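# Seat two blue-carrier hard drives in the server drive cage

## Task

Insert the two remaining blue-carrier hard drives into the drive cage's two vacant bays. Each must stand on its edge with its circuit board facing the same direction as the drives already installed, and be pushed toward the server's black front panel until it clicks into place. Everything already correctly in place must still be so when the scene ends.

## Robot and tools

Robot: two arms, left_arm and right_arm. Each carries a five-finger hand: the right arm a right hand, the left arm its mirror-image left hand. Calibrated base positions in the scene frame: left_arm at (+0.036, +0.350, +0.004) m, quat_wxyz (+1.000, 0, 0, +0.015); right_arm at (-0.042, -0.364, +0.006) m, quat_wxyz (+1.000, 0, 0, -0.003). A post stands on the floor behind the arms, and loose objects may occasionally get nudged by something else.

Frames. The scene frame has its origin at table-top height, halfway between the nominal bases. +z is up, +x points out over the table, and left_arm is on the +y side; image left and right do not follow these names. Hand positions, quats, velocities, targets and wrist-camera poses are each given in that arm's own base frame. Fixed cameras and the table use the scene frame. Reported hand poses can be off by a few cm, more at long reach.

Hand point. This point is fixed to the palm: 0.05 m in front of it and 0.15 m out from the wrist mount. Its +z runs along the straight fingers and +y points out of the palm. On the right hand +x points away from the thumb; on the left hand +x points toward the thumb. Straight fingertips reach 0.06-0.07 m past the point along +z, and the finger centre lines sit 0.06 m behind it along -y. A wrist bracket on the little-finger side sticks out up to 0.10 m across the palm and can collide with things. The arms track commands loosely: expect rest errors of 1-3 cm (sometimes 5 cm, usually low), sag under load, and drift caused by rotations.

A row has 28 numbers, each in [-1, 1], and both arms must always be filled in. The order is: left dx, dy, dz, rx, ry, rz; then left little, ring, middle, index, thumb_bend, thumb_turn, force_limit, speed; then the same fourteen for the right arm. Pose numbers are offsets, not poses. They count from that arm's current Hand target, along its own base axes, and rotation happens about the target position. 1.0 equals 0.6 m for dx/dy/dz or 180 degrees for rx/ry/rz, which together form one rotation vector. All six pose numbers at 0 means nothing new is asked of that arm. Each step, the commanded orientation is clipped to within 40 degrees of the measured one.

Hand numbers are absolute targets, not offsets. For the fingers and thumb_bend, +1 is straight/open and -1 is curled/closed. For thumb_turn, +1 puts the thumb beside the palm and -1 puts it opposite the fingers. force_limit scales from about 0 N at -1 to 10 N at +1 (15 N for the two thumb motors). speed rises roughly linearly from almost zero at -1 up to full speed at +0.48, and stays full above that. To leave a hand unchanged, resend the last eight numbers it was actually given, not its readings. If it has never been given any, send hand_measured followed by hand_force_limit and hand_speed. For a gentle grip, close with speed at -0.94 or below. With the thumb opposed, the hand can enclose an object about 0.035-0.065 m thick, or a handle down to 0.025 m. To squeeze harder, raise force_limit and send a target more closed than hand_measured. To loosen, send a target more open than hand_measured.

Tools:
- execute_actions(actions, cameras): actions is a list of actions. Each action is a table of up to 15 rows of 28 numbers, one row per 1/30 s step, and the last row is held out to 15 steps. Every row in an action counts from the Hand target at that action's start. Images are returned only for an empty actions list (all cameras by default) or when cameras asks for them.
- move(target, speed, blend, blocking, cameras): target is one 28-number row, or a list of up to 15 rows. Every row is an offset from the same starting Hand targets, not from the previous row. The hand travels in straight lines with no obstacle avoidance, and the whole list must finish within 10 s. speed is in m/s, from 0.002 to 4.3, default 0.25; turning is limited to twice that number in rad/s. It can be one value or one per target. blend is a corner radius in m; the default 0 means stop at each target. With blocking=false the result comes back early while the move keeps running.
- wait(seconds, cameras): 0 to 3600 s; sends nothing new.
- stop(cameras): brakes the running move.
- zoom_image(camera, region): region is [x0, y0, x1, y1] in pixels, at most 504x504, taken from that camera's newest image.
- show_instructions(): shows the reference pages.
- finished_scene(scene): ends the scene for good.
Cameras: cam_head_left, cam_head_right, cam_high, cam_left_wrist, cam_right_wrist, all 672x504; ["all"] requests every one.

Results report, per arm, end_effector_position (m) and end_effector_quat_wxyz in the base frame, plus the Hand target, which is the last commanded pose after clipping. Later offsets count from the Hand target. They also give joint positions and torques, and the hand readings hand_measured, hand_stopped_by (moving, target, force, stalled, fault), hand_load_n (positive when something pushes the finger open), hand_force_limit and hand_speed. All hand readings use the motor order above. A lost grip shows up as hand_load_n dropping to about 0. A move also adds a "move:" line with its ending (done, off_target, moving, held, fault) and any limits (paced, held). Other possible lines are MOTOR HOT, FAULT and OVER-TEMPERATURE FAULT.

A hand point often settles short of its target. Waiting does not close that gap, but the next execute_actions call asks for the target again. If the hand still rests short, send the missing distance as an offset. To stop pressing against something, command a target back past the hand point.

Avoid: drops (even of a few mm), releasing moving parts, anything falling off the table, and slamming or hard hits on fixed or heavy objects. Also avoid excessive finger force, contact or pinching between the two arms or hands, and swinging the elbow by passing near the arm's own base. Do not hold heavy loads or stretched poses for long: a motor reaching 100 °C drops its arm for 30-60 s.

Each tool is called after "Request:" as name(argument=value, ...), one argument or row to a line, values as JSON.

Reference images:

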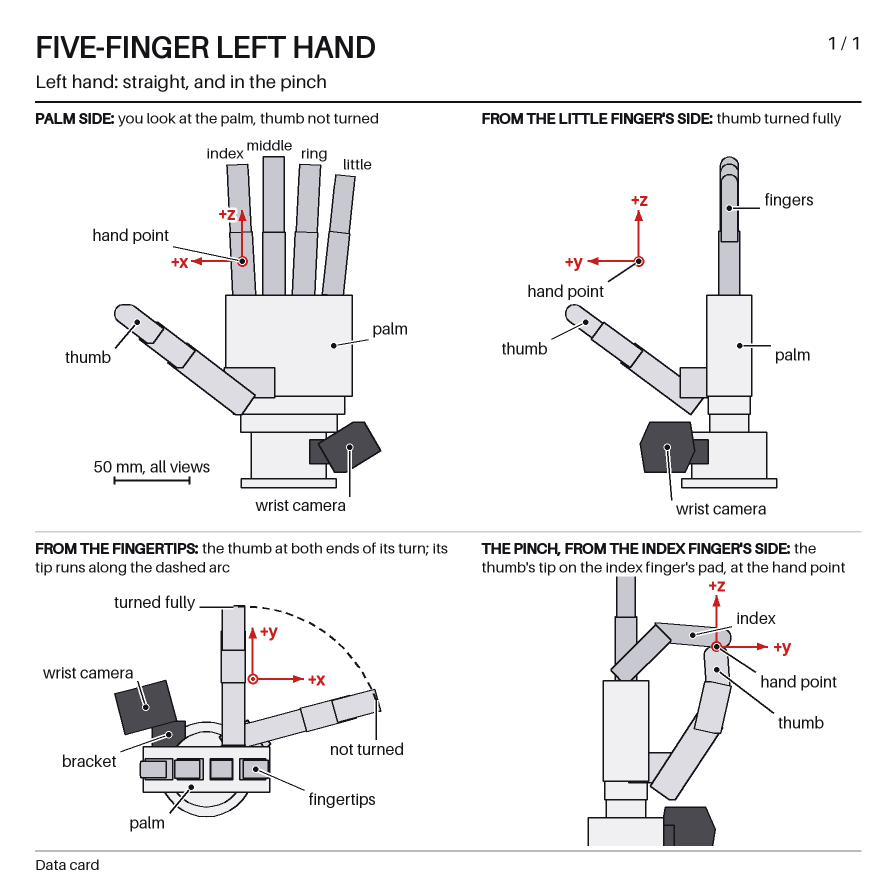

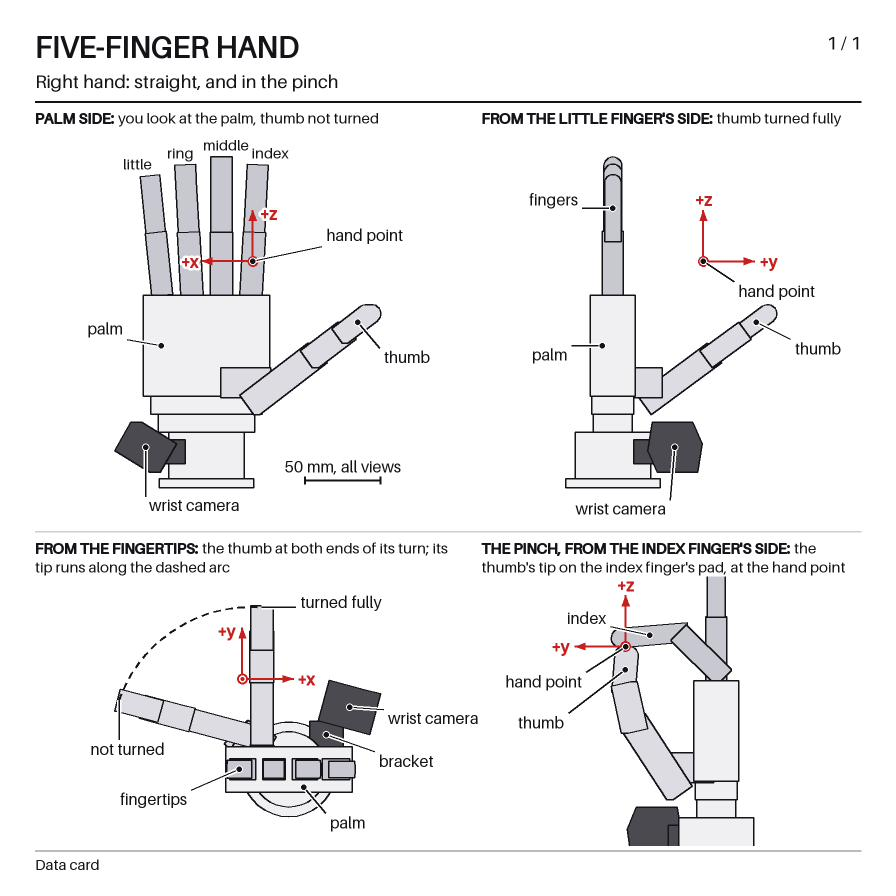

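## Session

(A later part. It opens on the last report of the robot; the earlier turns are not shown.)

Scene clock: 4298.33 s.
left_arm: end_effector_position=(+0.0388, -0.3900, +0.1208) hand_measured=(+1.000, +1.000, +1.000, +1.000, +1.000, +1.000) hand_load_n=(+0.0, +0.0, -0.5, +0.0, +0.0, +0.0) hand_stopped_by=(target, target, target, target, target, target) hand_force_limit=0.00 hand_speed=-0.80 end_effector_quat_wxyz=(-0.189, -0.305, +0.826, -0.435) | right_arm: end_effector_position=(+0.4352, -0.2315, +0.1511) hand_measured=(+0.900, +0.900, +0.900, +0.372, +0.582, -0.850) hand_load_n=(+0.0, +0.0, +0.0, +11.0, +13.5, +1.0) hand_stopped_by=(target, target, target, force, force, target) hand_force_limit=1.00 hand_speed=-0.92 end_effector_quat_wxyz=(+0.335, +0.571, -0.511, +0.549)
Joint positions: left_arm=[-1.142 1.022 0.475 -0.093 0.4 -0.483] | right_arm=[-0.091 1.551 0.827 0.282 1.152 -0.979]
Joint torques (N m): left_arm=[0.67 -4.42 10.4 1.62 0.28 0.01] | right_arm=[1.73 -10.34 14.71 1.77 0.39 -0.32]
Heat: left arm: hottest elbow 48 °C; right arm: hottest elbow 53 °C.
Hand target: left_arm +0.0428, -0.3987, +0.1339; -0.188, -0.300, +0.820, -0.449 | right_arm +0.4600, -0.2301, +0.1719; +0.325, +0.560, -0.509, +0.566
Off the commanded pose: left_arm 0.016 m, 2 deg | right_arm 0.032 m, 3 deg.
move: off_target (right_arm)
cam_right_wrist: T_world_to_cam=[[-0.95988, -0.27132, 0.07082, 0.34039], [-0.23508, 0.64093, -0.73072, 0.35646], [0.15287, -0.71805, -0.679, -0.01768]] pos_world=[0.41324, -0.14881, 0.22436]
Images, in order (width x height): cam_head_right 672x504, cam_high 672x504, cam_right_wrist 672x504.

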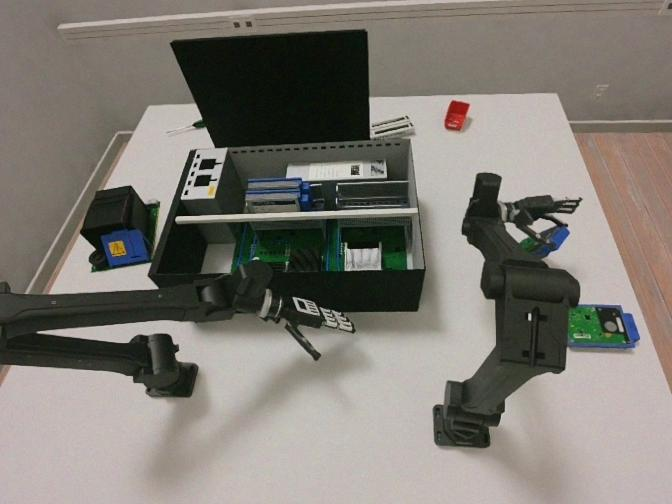

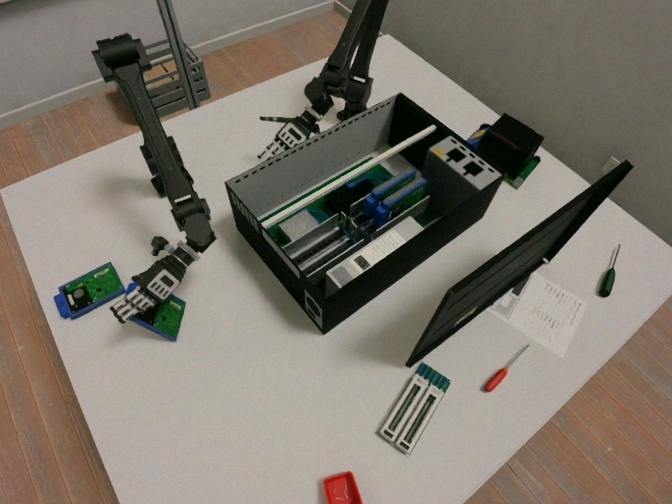

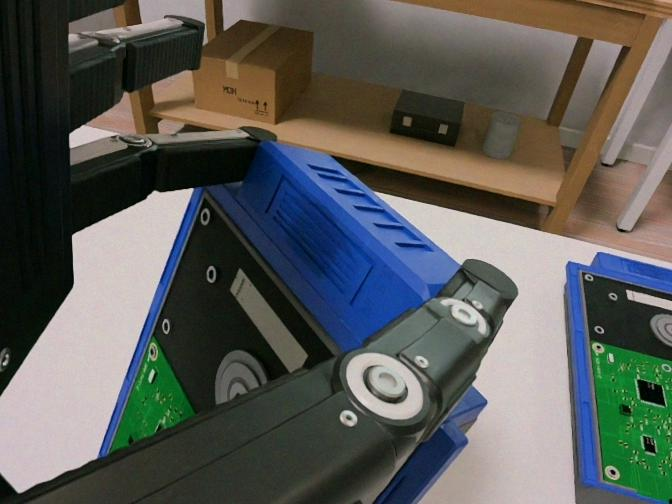

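Request:
move(
  target=[0,0,0,0,0,0,1,1,1,1,1,1,0,-0.8, 0.0567,0.0933,-0.0067,-0.067,0.0524,0,0.9,0.9,0.9,-0.1,0.1,-0.85,1,-0.92],
  speed=0.04,
  cameras=["cam_high","cam_right_wrist","cam_head_right"],
)

Request:
zoom_image(
  camera="cam_high",
  region=[95, 225, 215, 355],
)

Request:
zoom_image(
  camera="cam_head_right",
  region=[440, 190, 620, 340],
)

Scene clock: 4327.20 s.
left_arm: end_effector_position=(+0.0388, -0.3900, +0.1208) hand_measured=(+1.000, +1.000, +1.000, +1.000, +1.000, +1.000) hand_load_n=(+0.0, +0.0, +0.0, -0.5, +0.0, -0.5) hand_stopped_by=(target, target, target, target, target, target) hand_force_limit=0.00 hand_speed=-0.80 end_effector_quat_wxyz=(-0.189, -0.305, +0.826, -0.435) | right_arm: end_effector_position=(+0.4763, -0.1768, +0.1550) hand_measured=(+0.900, +0.900, +0.900, +0.372, +0.582, -0.850) hand_load_n=(+0.0, +0.0, +0.0, +10.5, +13.0, +0.0) hand_stopped_by=(target, target, target, force, force, target) hand_force_limit=1.00 hand_speed=-0.92 end_effector_quat_wxyz=(+0.428, +0.578, -0.416, +0.556)
Joint positions: left_arm=[-1.142 1.022 0.475 -0.093 0.4 -0.483] | right_arm=[0.056 1.774 0.887 0.825 1.335 -1.542]
Joint torques (N m): left_arm=[0.73 -4.48 10.37 1.62 0.28 0.01] | right_arm=[1.49 -12.69 12.81 1.13 0.1 -0.34]
Heat: left arm: hottest elbow 48 °C; right arm: hottest elbow 54 °C.
Hand target: left_arm +0.0428, -0.3987, +0.1339; -0.188, -0.300, +0.820, -0.449 | right_arm +0.4939, -0.1742, +0.1678; +0.423, +0.568, -0.419, +0.569
Off the commanded pose: left_arm 0.016 m, 2 deg | right_arm 0.022 m, 2 deg.
move: off_target (right_arm)
cam_right_wrist: T_world_to_cam=[[-0.92694, -0.25192, 0.27808, 0.35007], [-0.36832, 0.46942, -0.80249, 0.37815], [0.07163, -0.84628, -0.5279, 0.01063]] pos_world=[0.46301, -0.08033, 0.21172]
Images, in order (width x height): cam_head_right 672x504, cam_high 672x504, cam_right_wrist 672x504.

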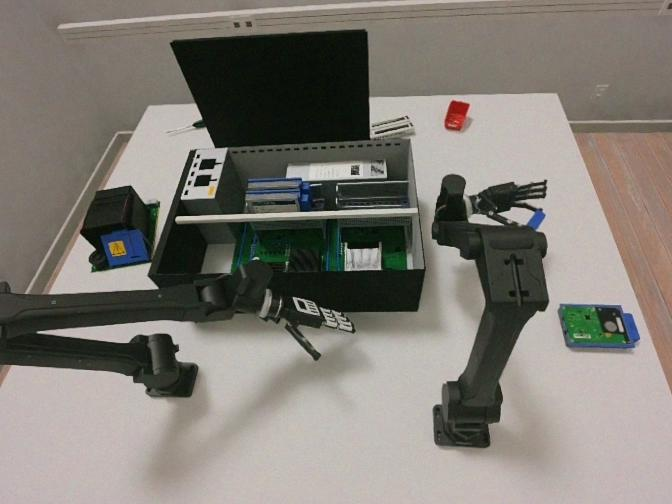

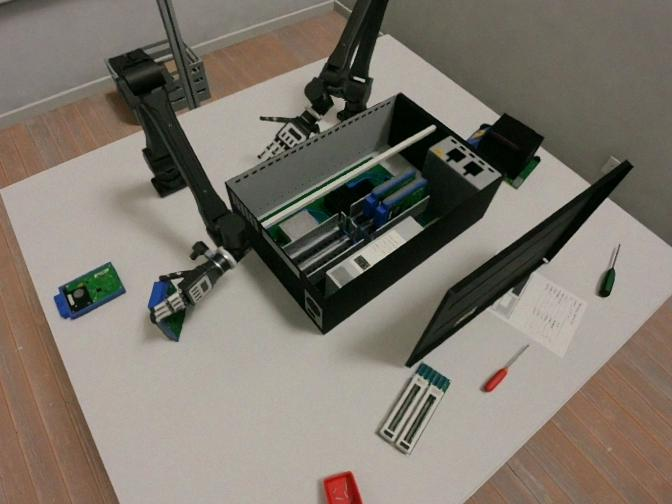

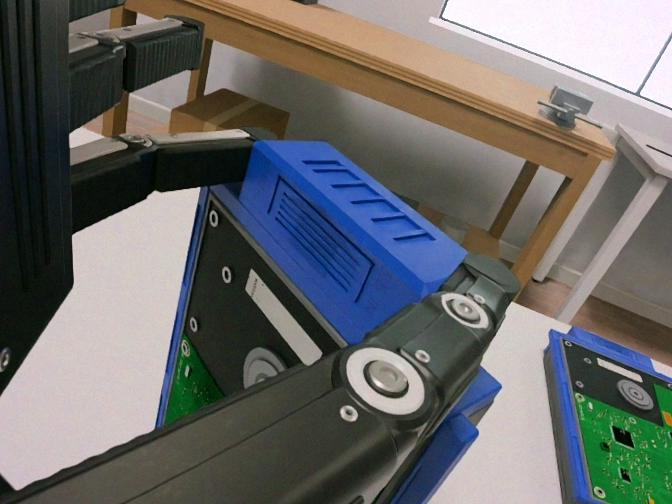

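Scaled by 3.877 from the camera's image (finer frame: 960x720).

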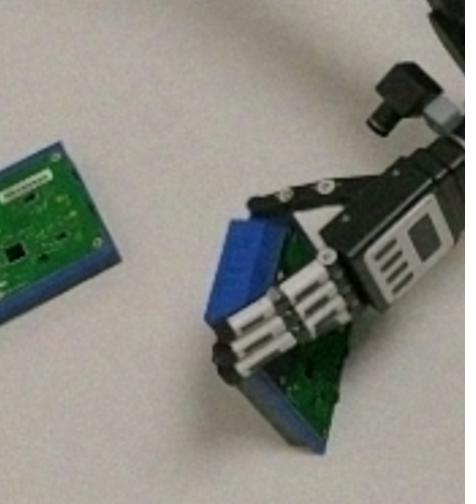

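Scaled by 2.800 from the camera's image (finer frame: 960x720).

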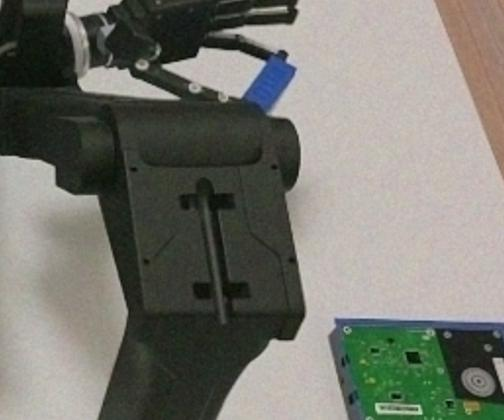

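Request:
move(
  target=[0,0,0,0,0,0,1,1,1,1,1,1,0,-0.8, -0.0183,-0.003,-0.0167,0,0,0,0.9,0.9,0.9,-0.1,0.1,-0.85,1,-0.92],
  speed=0.03,
  cameras=["cam_high","cam_right_wrist"],
)

Request:
zoom_image(
  camera="cam_high",
  region=[130, 260, 200, 350],
)

Scene clock: 4358.00 s.
left_arm: end_effector_position=(+0.0388, -0.3900, +0.1208) hand_measured=(+1.000, +1.000, +1.000, +1.000, +1.000, +1.000) hand_load_n=(+0.0, +0.0, +0.0, +0.0, +0.0, +0.0) hand_stopped_by=(target, target, target, target, target, target) hand_force_limit=0.00 hand_speed=-0.80 end_effector_quat_wxyz=(-0.189, -0.305, +0.826, -0.435) | right_arm: end_effector_position=(+0.4779, -0.1769, +0.1541) hand_measured=(+0.900, +0.900, +0.900, +0.372, +0.582, -0.850) hand_load_n=(+0.0, +0.0, +0.0, +10.5, +13.0, -1.0) hand_stopped_by=(target, target, target, force, force, target) hand_force_limit=1.00 hand_speed=-0.92 end_effector_quat_wxyz=(+0.424, +0.570, -0.421, +0.564)
Joint positions: left_arm=[-1.142 1.022 0.475 -0.093 0.4 -0.483] | right_arm=[0.056 1.788 0.887 0.888 1.336 -1.566]
Joint torques (N m): left_arm=[0.73 -4.42 10.37 1.65 0.28 0.01] | right_arm=[-0.21 -13.39 9.02 1.85 -0.13 -0.27]
Heat: left arm: hottest elbow 48 °C; right arm: hottest elbow 53 °C.
Hand target: left_arm +0.0428, -0.3987, +0.1339; -0.188, -0.300, +0.820, -0.449 | right_arm +0.4829, -0.1760, +0.1579; +0.423, +0.568, -0.419, +0.569
Off the commanded pose: left_arm 0.016 m, 2 deg | right_arm 0.006 m, 1 deg.
move: done
cam_right_wrist: T_world_to_cam=[[-0.93405, -0.24993, 0.25513, 0.35905], [-0.34704, 0.46634, -0.81369, 0.36912], [0.08439, -0.84857, -0.52231, 0.00267]] pos_world=[0.46324, -0.08013, 0.21014]

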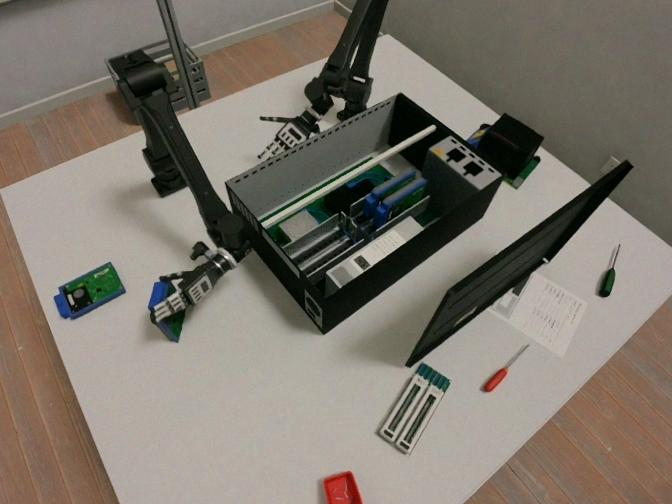

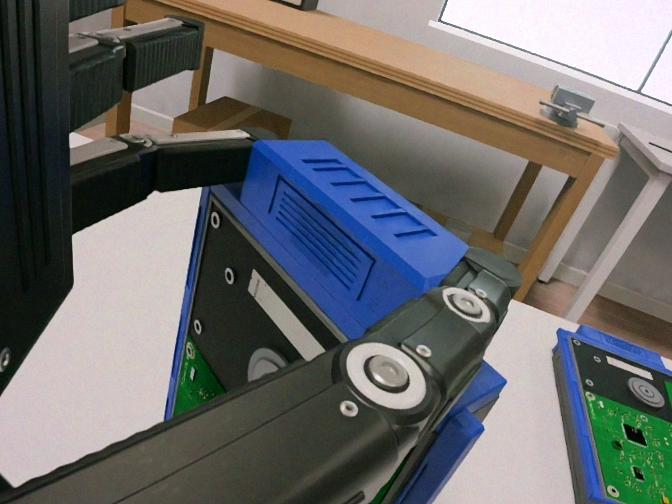

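Scaled by 5.600 from the camera's image (finer frame: 960x720).

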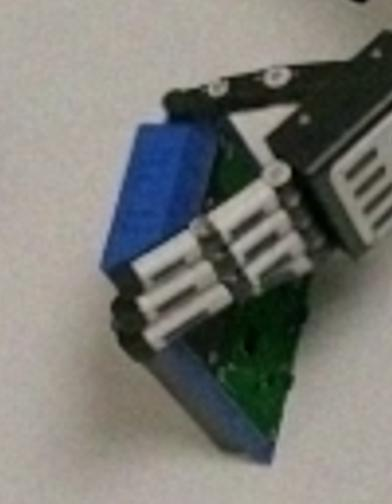

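Request:
execute_actions(
  actions=[
    [[0,0,0,0,0,0,1,1,1,1,1,1,0,-0.8, 0,0,0,0,0,0,0.9,0.9,0.9,0.75,0.95,-0.85,0.1,-0.9]],
    [[0,0,0,0,0,0,1,1,1,1,1,1,0,-0.8, 0,0,0,0,0,0,0.9,0.9,0.9,0.75,0.95,-0.85,0.1,-0.9]],
    [[0,0,0,0,0,0,1,1,1,1,1,1,0,-0.8, 0,0,0,0,0,0,0.9,0.9,0.9,0.75,0.95,-0.85,0.1,-0.9]],
    [[0,0,0,0,0,0,1,1,1,1,1,1,0,-0.8, 0,0,0,0,0,0,0.9,0.9,0.9,0.75,0.95,-0.85,0.1,-0.9]],
  ],
  cameras=["cam_high","cam_right_wrist"],
)

Request:
zoom_image(
  camera="cam_high",
  region=[130, 260, 200, 350],
)

Scene clock: 4382.57 s.
left_arm: end_effector_position=(+0.0388, -0.3900, +0.1208) hand_measured=(+1.000, +1.000, +1.000, +1.000, +1.000, +1.000) hand_load_n=(+0.0, +0.0, +0.0, +0.0, +0.0, +0.0) hand_stopped_by=(target, target, target, target, target, target) hand_force_limit=0.00 hand_speed=-0.80 end_effector_quat_wxyz=(-0.189, -0.305, +0.826, -0.435) | right_arm: end_effector_position=(+0.4780, -0.1770, +0.1551) hand_measured=(+0.900, +0.900, +0.900, +0.750, +0.950, -0.850) hand_load_n=(+0.0, +0.0, +0.0, +0.0, +0.0, +0.0) hand_stopped_by=(target, target, target, target, target, target) hand_force_limit=0.10 hand_speed=-0.90 end_effector_quat_wxyz=(+0.425, +0.570, -0.419, +0.565)
Joint positions: left_arm=[-1.142 1.022 0.475 -0.093 0.4 -0.483] | right_arm=[0.056 1.788 0.887 0.897 1.336 -1.576]
Joint torques (N m): left_arm=[0.73 -4.48 10.39 1.65 0.28 0.01] | right_arm=[1.08 -13.33 9.4 1.63 -0.09 -0.22]
Heat: left arm: hottest elbow 48 °C; right arm: hottest elbow 52 °C.
Hand target: left_arm +0.0428, -0.3987, +0.1339; -0.188, -0.300, +0.820, -0.449 | right_arm +0.4829, -0.1760, +0.1577; +0.423, +0.568, -0.419, +0.569
Off the commanded pose: left_arm 0.016 m, 2 deg | right_arm 0.006 m, 1 deg.
Step readings (end_effector_position of left_arm | right_arm):
0: (+0.0388, -0.3900, +0.1208) | (+0.4779, -0.1769, +0.1540)
1: (+0.0388, -0.3900, +0.1208) | (+0.4779, -0.1769, +0.1540)
2: (+0.0388, -0.3900, +0.1208) | (+0.4779, -0.1769, +0.1540)
4: (+0.0388, -0.3900, +0.1208) | (+0.4779, -0.1769, +0.1540)
8: (+0.0388, -0.3900, +0.1208) | (+0.4778, -0.1769, +0.1542)
15: (+0.0388, -0.3900, +0.1208) | (+0.4778, -0.1769, +0.1549)
16: (+0.0388, -0.3900, +0.1208) | (+0.4778, -0.1770, +0.1549)
17: (+0.0388, -0.3900, +0.1208) | (+0.4778, -0.1770, +0.1550)
19: (+0.0388, -0.3900, +0.1208) | (+0.4778, -0.1770, +0.1550)
23: (+0.0388, -0.3900, +0.1208) | (+0.4779, -0.1770, +0.1551)
30: (+0.0388, -0.3900, +0.1208) | (+0.4779, -0.1770, +0.1551)
31: (+0.0388, -0.3900, +0.1208) | (+0.4780, -0.1770, +0.1551)
32: (+0.0388, -0.3900, +0.1208) | (+0.4780, -0.1770, +0.1551)
34: (+0.0388, -0.3900, +0.1208) | (+0.4780, -0.1770, +0.1551)
38: (+0.0388, -0.3900, +0.1208) | (+0.4780, -0.1770, +0.1551)
45: (+0.0388, -0.3900, +0.1208) | (+0.4780, -0.1770, +0.1551)
46: (+0.0388, -0.3900, +0.1208) | (+0.4780, -0.1770, +0.1551)
47: (+0.0388, -0.3900, +0.1208) | (+0.4780, -0.1770, +0.1551)
49: (+0.0388, -0.3900, +0.1208) | (+0.4780, -0.1770, +0.1551)
53: (+0.0388, -0.3900, +0.1208) | (+0.4780, -0.1770, +0.1551)
60: (+0.0388, -0.3900, +0.1208) | (+0.4780, -0.1770, +0.1551)
cam_right_wrist: T_world_to_cam=[[-0.93347, -0.24996, 0.25722, 0.35835], [-0.34865, 0.46405, -0.81431, 0.37045], [0.08419, -0.84981, -0.52033, 0.00259]] pos_world=[0.46344, -0.08014, 0.21084]

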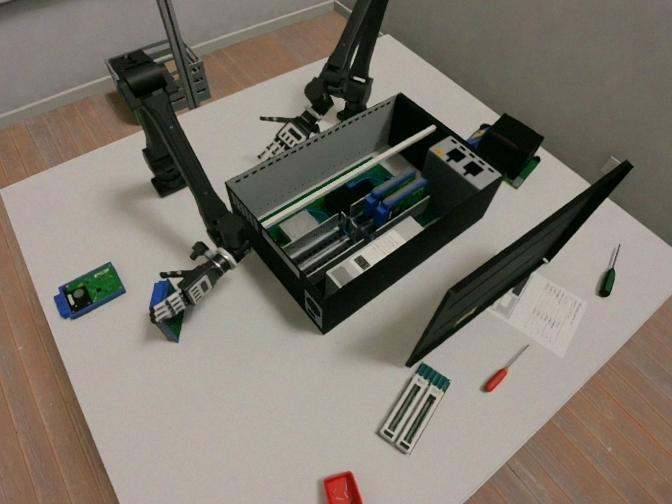

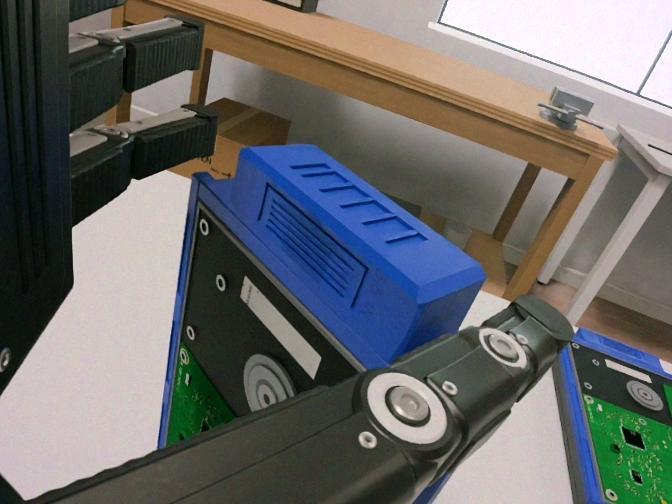

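Scaled by 5.600 from the camera's image (finer frame: 960x720).

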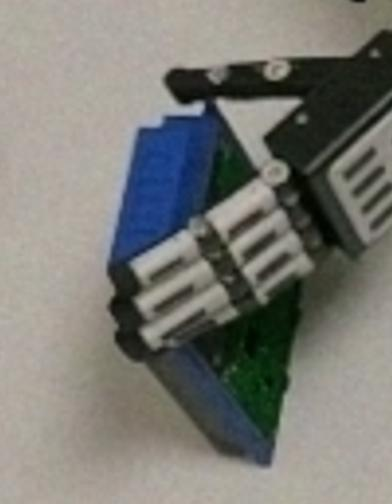

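Request:
move(
  target=[0,0,0,0,0,0,1,1,1,1,1,1,0,-0.8, 0.0,0,0.05,0,0,0,0.9,0.9,0.9,1,1,-0.85,0.1,-0.9],
  speed=0.06,
  cameras=["cam_right_wrist"],
)

Scene clock: 4395.83 s.
left_arm: end_effector_position=(+0.0388, -0.3900, +0.1208) hand_measured=(+1.000, +1.000, +1.000, +1.000, +1.000, +1.000) hand_load_n=(+0.0, +0.0, +0.0, +0.0, +0.0, +0.0) hand_stopped_by=(target, target, target, target, target, target) hand_force_limit=0.00 hand_speed=-0.80 end_effector_quat_wxyz=(-0.189, -0.305, +0.826, -0.435) | right_arm: end_effector_position=(+0.4745, -0.1772, +0.1734) hand_measured=(+0.900, +0.900, +0.900, +1.000, +1.000, -0.850) hand_load_n=(+0.0, +0.0, +0.0, +0.0, +0.0, +0.5) hand_stopped_by=(target, target, target, target, target, target) hand_force_limit=0.10 hand_speed=-0.90 end_effector_quat_wxyz=(+0.429, +0.573, -0.415, +0.561)
Joint positions: left_arm=[-1.142 1.022 0.475 -0.093 0.4 -0.483] | right_arm=[0.056 1.741 0.887 0.843 1.336 -1.585]
Joint torques (N m): left_arm=[0.67 -4.48 10.4 1.63 0.28 0.01] | right_arm=[0.44 -14.39 10.81 0.65 -0.09 -0.09]
Heat: left arm: hottest elbow 48 °C; right arm: hottest elbow 51 °C.
Hand target: left_arm +0.0428, -0.3987, +0.1339; -0.188, -0.300, +0.820, -0.449 | right_arm +0.4829, -0.1760, +0.1879; +0.423, +0.568, -0.419, +0.569
Off the commanded pose: left_arm 0.016 m, 2 deg | right_arm 0.017 m, 1 deg.
move: off_target (right_arm)
cam_right_wrist: T_world_to_cam=[[-0.92942, -0.24926, 0.2721, 0.34588], [-0.36103, 0.46166, -0.81027, 0.38895], [0.07635, -0.85132, -0.51907, 0.0154]] pos_world=[0.46072, -0.08024, 0.22903]

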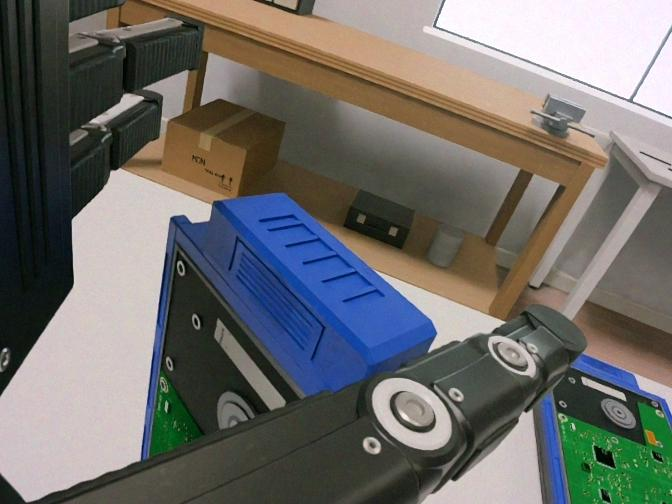

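Request:
move(
  target=[0,0,0,0,0,0,1,1,1,1,1,1,0,-0.8, 0.008,0.0,0.1833,0,0,0,0.9,0.9,0.9,1,1,-0.85,0.1,-0.9],
  speed=0.1,
  cameras=["cam_right_wrist","cam_high"],
)

Request:
zoom_image(
  camera="cam_high",
  region=[130, 260, 200, 350],
)

Scene clock: 4406.17 s.
left_arm: end_effector_position=(+0.0388, -0.3900, +0.1208) hand_measured=(+1.000, +1.000, +1.000, +1.000, +1.000, +1.000) hand_load_n=(+0.0, +0.0, +0.0, +0.0, +0.0, +0.0) hand_stopped_by=(target, target, target, target, target, target) hand_force_limit=0.00 hand_speed=-0.80 end_effector_quat_wxyz=(-0.189, -0.305, +0.826, -0.435) | right_arm: end_effector_position=(+0.4747, -0.1774, +0.2719) hand_measured=(+0.900, +0.900, +0.900, +1.000, +1.000, -0.850) hand_load_n=(+0.0, +0.0, +0.0, +0.0, +0.0, +0.5) hand_stopped_by=(target, target, target, target, target, target) hand_force_limit=0.10 hand_speed=-0.90 end_effector_quat_wxyz=(+0.442, +0.586, -0.402, +0.548)
Joint positions: left_arm=[-1.142 1.022 0.475 -0.093 0.4 -0.483] | right_arm=[0.056 1.557 0.983 0.539 1.335 -1.613]
Joint torques (N m): left_arm=[0.73 -4.42 10.39 1.63 0.28 0.01] | right_arm=[0.91 -13.04 15.51 1.03 -0.13 0.14]
Heat: left arm: hottest elbow 48 °C; right arm: hottest elbow 51 °C.
Hand target: left_arm +0.0428, -0.3987, +0.1339; -0.188, -0.300, +0.820, -0.449 | right_arm +0.4878, -0.1760, +0.2977; +0.423, +0.568, -0.419, +0.569
Off the commanded pose: left_arm 0.016 m, 2 deg | right_arm 0.029 m, 4 deg.
move: off_target (right_arm)
cam_right_wrist: T_world_to_cam=[[-0.91426, -0.24697, 0.32116, 0.29905], [-0.40197, 0.4541, -0.79512, 0.48289], [0.05053, -0.85604, -0.51444, 0.0766]] pos_world=[0.46365, -0.07985, 0.32732]
Images, in order (width x height): cam_high 672x504, cam_right_wrist 672x504.

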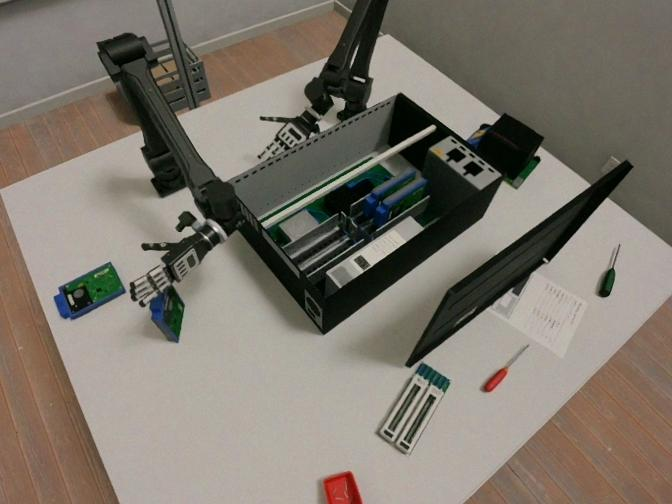

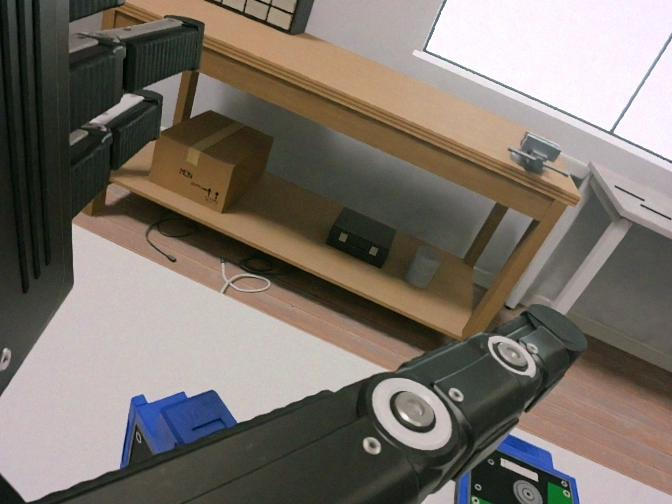

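Scaled by 5.600 from the camera's image (finer frame: 960x720).

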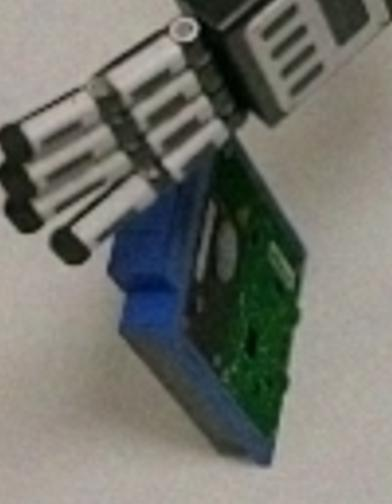

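Request:
move(
  target=[0,0,0,0,0,0,1,1,1,1,1,1,0,-0.8, -0.0813,-0.015,0.0,0,0,0.5447,0.8,0.8,0.8,0.8,1,-1,0.1,-0.5],
  speed=0.25,
  cameras=["cam_right_wrist","cam_high"],
)

Scene clock: 4451.40 s.
left_arm: end_effector_position=(+0.0388, -0.3900, +0.1208) hand_measured=(+1.000, +1.000, +1.000, +1.000, +1.000, +1.000) hand_load_n=(+0.0, +0.0, +0.0, +0.0, +0.0, +0.0) hand_stopped_by=(target, target, target, target, target, target) hand_force_limit=0.00 hand_speed=-0.80 end_effector_quat_wxyz=(-0.189, -0.305, +0.826, -0.435) | right_arm: end_effector_position=(+0.4288, -0.1727, +0.2682) hand_measured=(+0.800, +0.800, +0.800, +0.800, +1.000, -1.000) hand_load_n=(+0.0, +0.0, +0.0, +0.0, +0.0, +0.0) hand_stopped_by=(target, target, target, target, target, target) hand_force_limit=0.10 hand_speed=-0.50 end_effector_quat_wxyz=(-0.166, +0.700, +0.143, +0.679)
Joint positions: left_arm=[-1.142 1.022 0.475 -0.093 0.4 -0.483] | right_arm=[-0.722 1.062 0.558 0.45 -1.163 -1.582]
Joint torques (N m): left_arm=[0.73 -4.54 10.39 1.65 0.28 0] | right_arm=[-0.73 -3.49 16.23 1.78 -0.14 0.14]
Heat: left arm: hottest elbow 48 °C; right arm: hottest elbow 52 °C.
Hand target: left_arm +0.0428, -0.3987, +0.1339; -0.188, -0.300, +0.820, -0.449 | right_arm +0.4390, -0.1850, +0.2978; -0.152, +0.688, +0.154, +0.692
Off the commanded pose: left_arm 0.016 m, 2 deg | right_arm 0.034 m, 3 deg.
move: off_target (right_arm)
cam_right_wrist: T_world_to_cam=[[0.39566, -0.89405, 0.21008, -0.38424], [-0.43903, -0.38504, -0.81179, 0.33482], [0.80666, 0.22896, -0.54486, -0.0477]] pos_world=[0.3375, -0.20369, 0.32653]
Images, in order (width x height): cam_high 672x504, cam_right_wrist 672x504.

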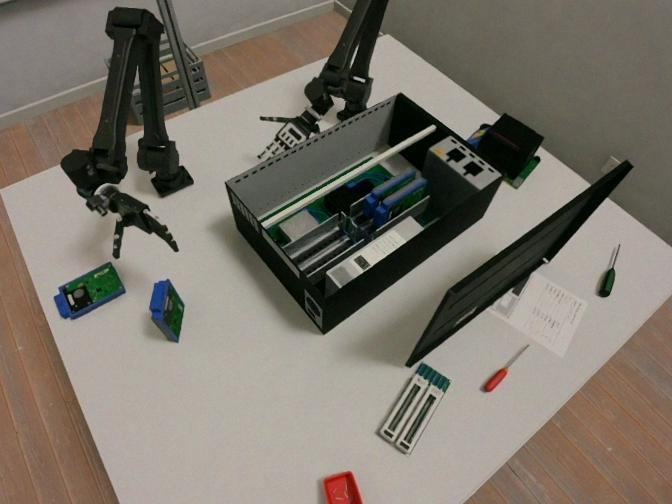

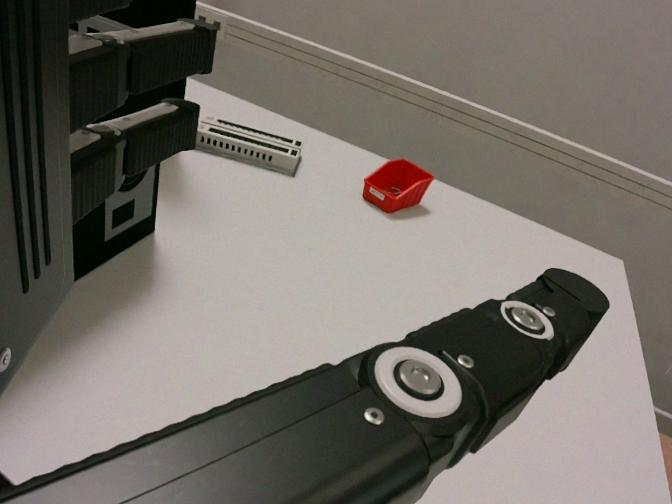

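Request:
zoom_image(
  camera="cam_high",
  region=[140, 270, 195, 350],
)

Request:
zoom_image(
  camera="cam_high",
  region=[90, 180, 200, 350],
)

Scaled by 6.300 from the camera's image (finer frame: 960x720).

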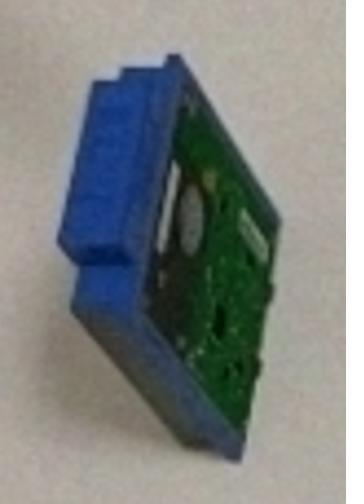

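Scaled by 2.965 from the camera's image (finer frame: 960x720).

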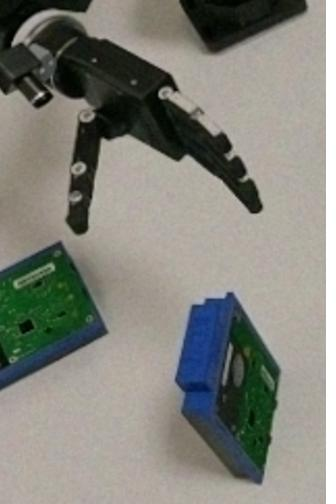

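Request:
move(
  target=[
    [0,0,0,0,0,0,1,1,1,1,1,1,0,-0.8, -0.0417,0.01,0,0,0,0.0111,0.8,0.8,0.8,0.8,1,-1,0.1,-0.5],
    [0,0,0,0,0,0,1,1,1,1,1,1,0,-0.8, -0.0417,0.01,-0.32,0,0,0.0111,0.8,0.8,0.8,0.8,1,-1,0.1,-0.5],
  ],
  speed=0.12,
  cameras=["cam_right_wrist","cam_high"],
)

Request:
zoom_image(
  camera="cam_high",
  region=[90, 220, 210, 350],
)

Scene clock: 4508.67 s.
left_arm: end_effector_position=(+0.0388, -0.3900, +0.1208) hand_measured=(+1.000, +1.000, +1.000, +1.000, +1.000, +1.000) hand_load_n=(+0.0, +0.0, +0.0, +0.0, +0.0, +0.0) hand_stopped_by=(target, target, target, target, target, target) hand_force_limit=0.00 hand_speed=-0.80 end_effector_quat_wxyz=(-0.189, -0.305, +0.826, -0.435) | right_arm: end_effector_position=(+0.4178, -0.1786, +0.1107) hand_measured=(+0.800, +0.800, +0.800, +0.800, +1.000, -1.000) hand_load_n=(+0.0, +0.0, +0.0, +0.0, +0.0, +0.0) hand_stopped_by=(target, target, target, target, target, target) hand_force_limit=0.10 hand_speed=-0.50 end_effector_quat_wxyz=(-0.159, +0.684, +0.175, +0.690)
Joint positions: left_arm=[-1.142 1.022 0.475 -0.093 0.4 -0.483] | right_arm=[-0.776 1.644 0.374 1.283 -1.252 -1.581]
Joint torques (N m): left_arm=[0.67 -4.48 10.39 1.63 0.28 0.01] | right_arm=[-0.09 -7.59 4.22 1.73 -0.1 0.24]
Motor temperatures (°C): left_arm=[27 31 48 31 30 30] | right_arm=[29 33 56 28 29 30]
Heat: left arm: hottest elbow 48 °C; right arm: hottest elbow 56 °C.
Hand target: left_arm +0.0428, -0.3987, +0.1339; -0.188, -0.300, +0.820, -0.449 | right_arm +0.4140, -0.1790, +0.1058; -0.164, +0.685, +0.166, +0.690
Off the commanded pose: left_arm 0.016 m, 2 deg | right_arm 0.006 m, 1 deg.
move: done
cam_right_wrist: T_world_to_cam=[[0.41507, -0.86895, 0.26952, -0.36226], [-0.38309, -0.43563, -0.81454, 0.16787], [0.8252, 0.23484, -0.5137, -0.1334]] pos_world=[0.32476, -0.21032, 0.16584]
Images, in order (width x height): cam_high 672x504, cam_right_wrist 672x504.

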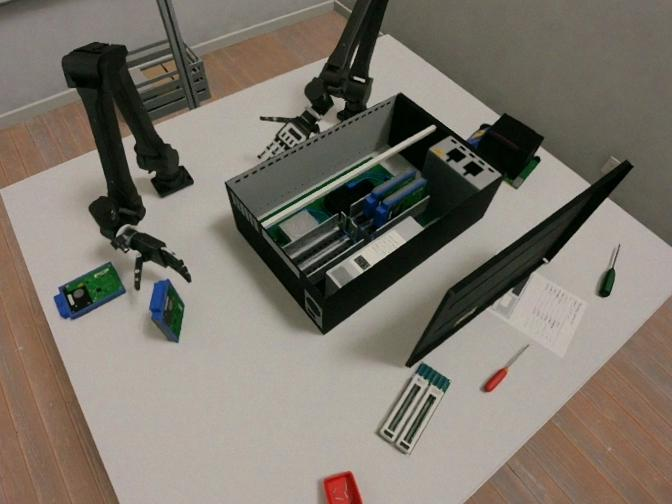

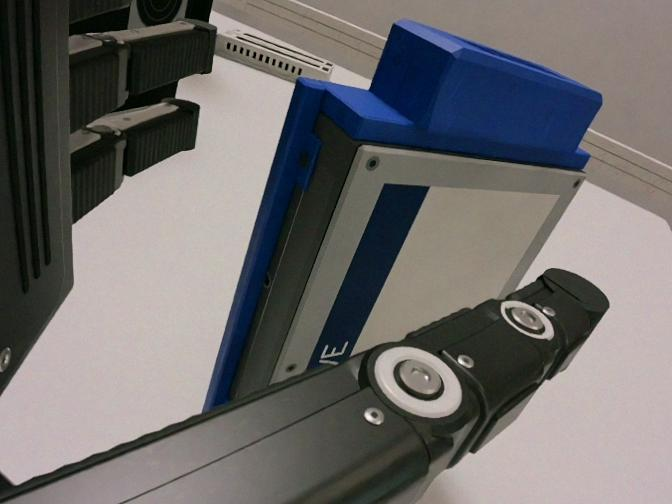

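Scaled by 3.877 from the camera's image (finer frame: 960x720).

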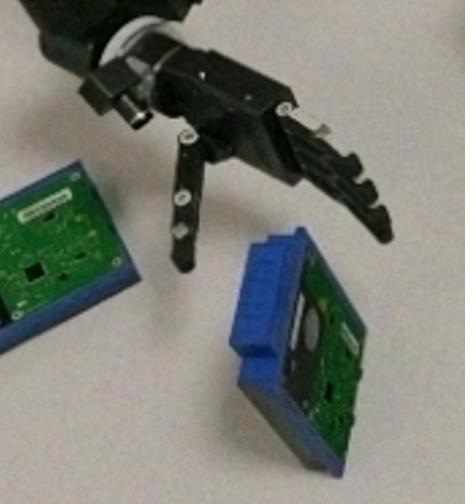

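Request:
move(
  target=[0,0,0,0,0,0,1,1,1,1,1,1,0,-0.8, 0,0,-0.095,0,0,0,0.8,0.8,0.8,0.8,1,-1,0.1,-0.5],
  speed=0.08,
  cameras=["cam_right_wrist","cam_high"],
)

Request:
zoom_image(
  camera="cam_high",
  region=[90, 220, 210, 350],
)

Scene clock: 4588.50 s.
left_arm: end_effector_position=(+0.0388, -0.3900, +0.1208) hand_measured=(+1.000, +1.000, +1.000, +1.000, +1.000, +1.000) hand_load_n=(-0.5, +0.0, +0.0, +0.0, +0.0, +0.0) hand_stopped_by=(target, target, target, target, target, target) hand_force_limit=0.00 hand_speed=-0.80 end_effector_quat_wxyz=(-0.189, -0.305, +0.826, -0.435) | right_arm: end_effector_position=(+0.4133, -0.1742, +0.0496) hand_measured=(+0.800, +0.800, +0.800, +0.800, +1.000, -1.000) hand_load_n=(+0.0, +0.0, +0.0, +0.0, +0.0, +0.0) hand_stopped_by=(target, target, target, target, target, target) hand_force_limit=0.10 hand_speed=-0.50 end_effector_quat_wxyz=(-0.165, +0.687, +0.169, +0.687)
Joint positions: left_arm=[-1.142 1.022 0.475 -0.093 0.4 -0.483] | right_arm=[-0.776 1.921 0.374 1.54 -1.252 -1.583]
Joint torques (N m): left_arm=[0.73 -4.48 10.37 1.63 0.28 0.01] | right_arm=[0.85 -9.17 3.19 1.78 -0.07 0.15]
Motor temperatures (°C): left_arm=[27 31 49 31 30 30] | right_arm=[29 32 47 28 29 30]
Heat: left arm: hottest elbow 49 °C; right arm: hottest elbow 47 °C.
Hand target: left_arm +0.0428, -0.3987, +0.1339; -0.188, -0.300, +0.820, -0.449 | right_arm +0.4140, -0.1789, +0.0488; -0.164, +0.685, +0.166, +0.690
Off the commanded pose: left_arm 0.016 m, 2 deg | right_arm 0.005 m, 1 deg.
joint sent to its limit (right arm) — joint 4 (wrist pitch), upper limit. The joint targets still meet the commanded pose.
move: done
cam_right_wrist: T_world_to_cam=[[0.41855, -0.87214, 0.25335, -0.34123], [-0.39392, -0.42569, -0.81463, 0.12437], [0.81832, 0.24116, -0.52172, -0.15779]] pos_world=[0.32094, -0.20661, 0.10544]
Images, in order (width x height): cam_high 672x504, cam_right_wrist 672x504.

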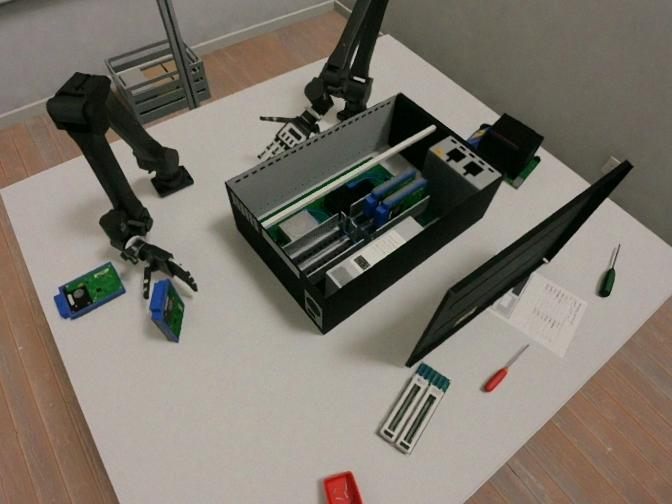

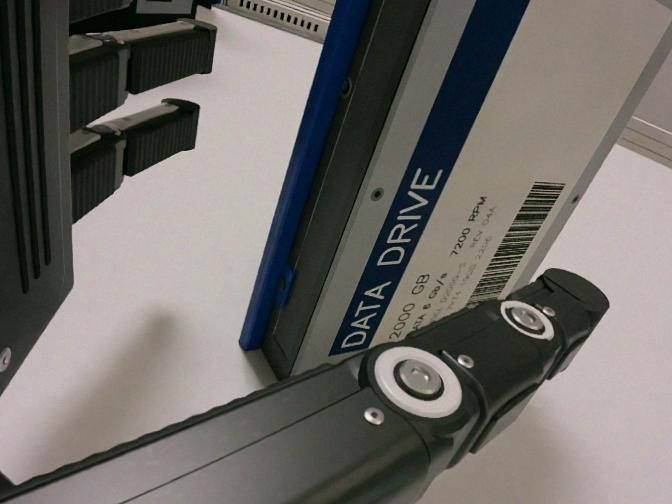

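Scaled by 3.877 from the camera's image (finer frame: 960x720).

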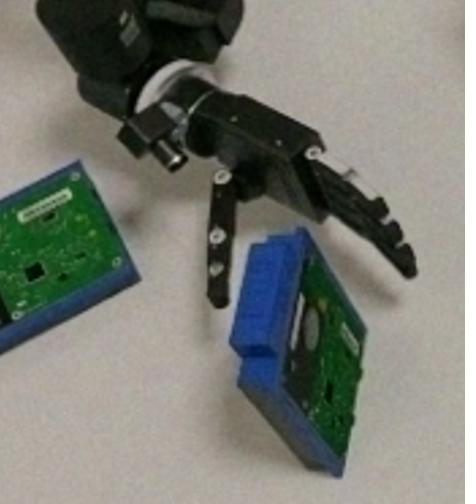

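Request:
move(
  target=[0,0,0,0,0,0,1,1,1,1,1,1,0,-0.8, 0.0417,-0.018,0,0,0,0,0.8,0.8,0.8,0.8,1,-1,0.1,-0.5],
  speed=0.04,
  cameras=["cam_right_wrist","cam_high"],
)

Request:
zoom_image(
  camera="cam_high",
  region=[90, 220, 210, 350],
)

Scene clock: 4627.40 s.
left_arm: end_effector_position=(+0.0388, -0.3900, +0.1208) hand_measured=(+1.000, +1.000, +1.000, +1.000, +1.000, +1.000) hand_load_n=(+0.0, +0.0, +0.0, +0.0, +0.0, -0.5) hand_stopped_by=(target, target, target, target, target, target) hand_force_limit=0.00 hand_speed=-0.80 end_effector_quat_wxyz=(-0.189, -0.305, +0.826, -0.435) | right_arm: end_effector_position=(+0.4326, -0.1883, +0.0522) hand_measured=(+0.800, +0.800, +0.800, +0.800, +1.000, -1.000) hand_load_n=(+0.0, +0.0, +0.0, +0.5, +0.0, +0.0) hand_stopped_by=(target, target, target, target, target, target) hand_force_limit=0.10 hand_speed=-0.50 end_effector_quat_wxyz=(-0.157, +0.685, +0.170, +0.691)
Joint positions: left_arm=[-1.142 1.022 0.475 -0.093 0.4 -0.483] | right_arm=[-0.762 1.931 0.432 1.513 -1.228 -1.577]
Joint torques (N m): left_arm=[0.73 -4.48 10.39 1.63 0.28 0.01] | right_arm=[2.02 -9.17 4.41 0.91 0.22 0.13]
Heat: left arm: hottest elbow 49 °C; right arm: hottest elbow 45 °C.
Hand target: left_arm +0.0428, -0.3987, +0.1339; -0.188, -0.300, +0.820, -0.449 | right_arm +0.4390, -0.1898, +0.0489; -0.164, +0.685, +0.166, +0.690
Off the commanded pose: left_arm 0.016 m, 2 deg | right_arm 0.007 m, 1 deg.
move: done
cam_right_wrist: T_world_to_cam=[[0.40672, -0.87386, 0.26635, -0.35821], [-0.38808, -0.42921, -0.81558, 0.12499], [0.82703, 0.22835, -0.5137, -0.1754]] pos_world=[0.33926, -0.21933, 0.10724]
Images, in order (width x height): cam_high 672x504, cam_right_wrist 672x504.

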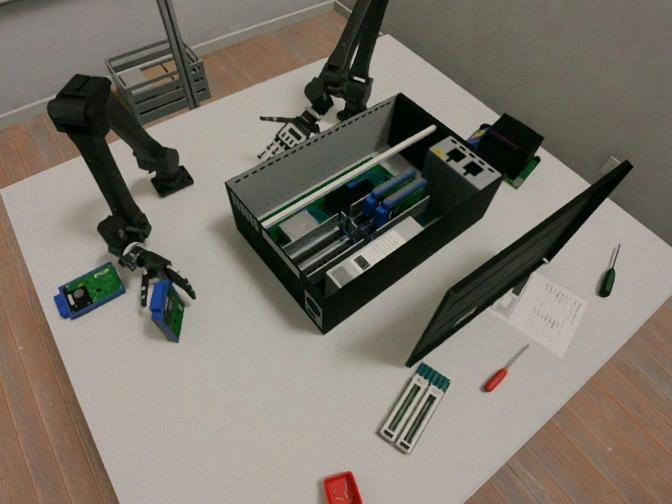

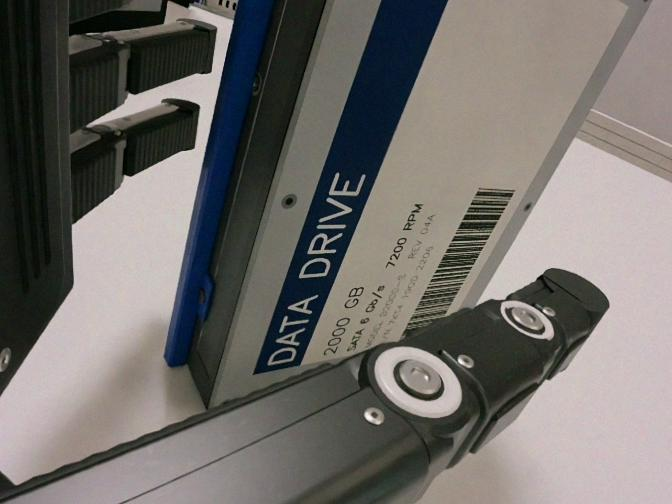

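Scaled by 3.877 from the camera's image (finer frame: 960x720).

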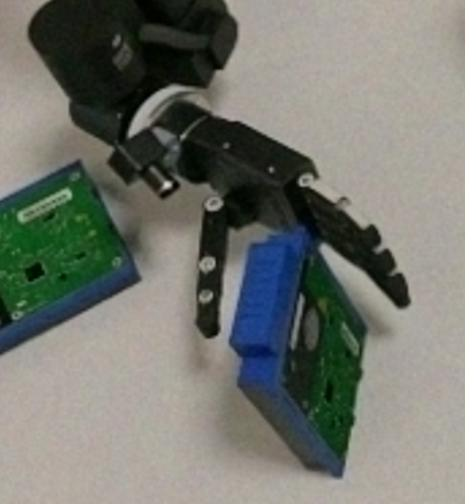

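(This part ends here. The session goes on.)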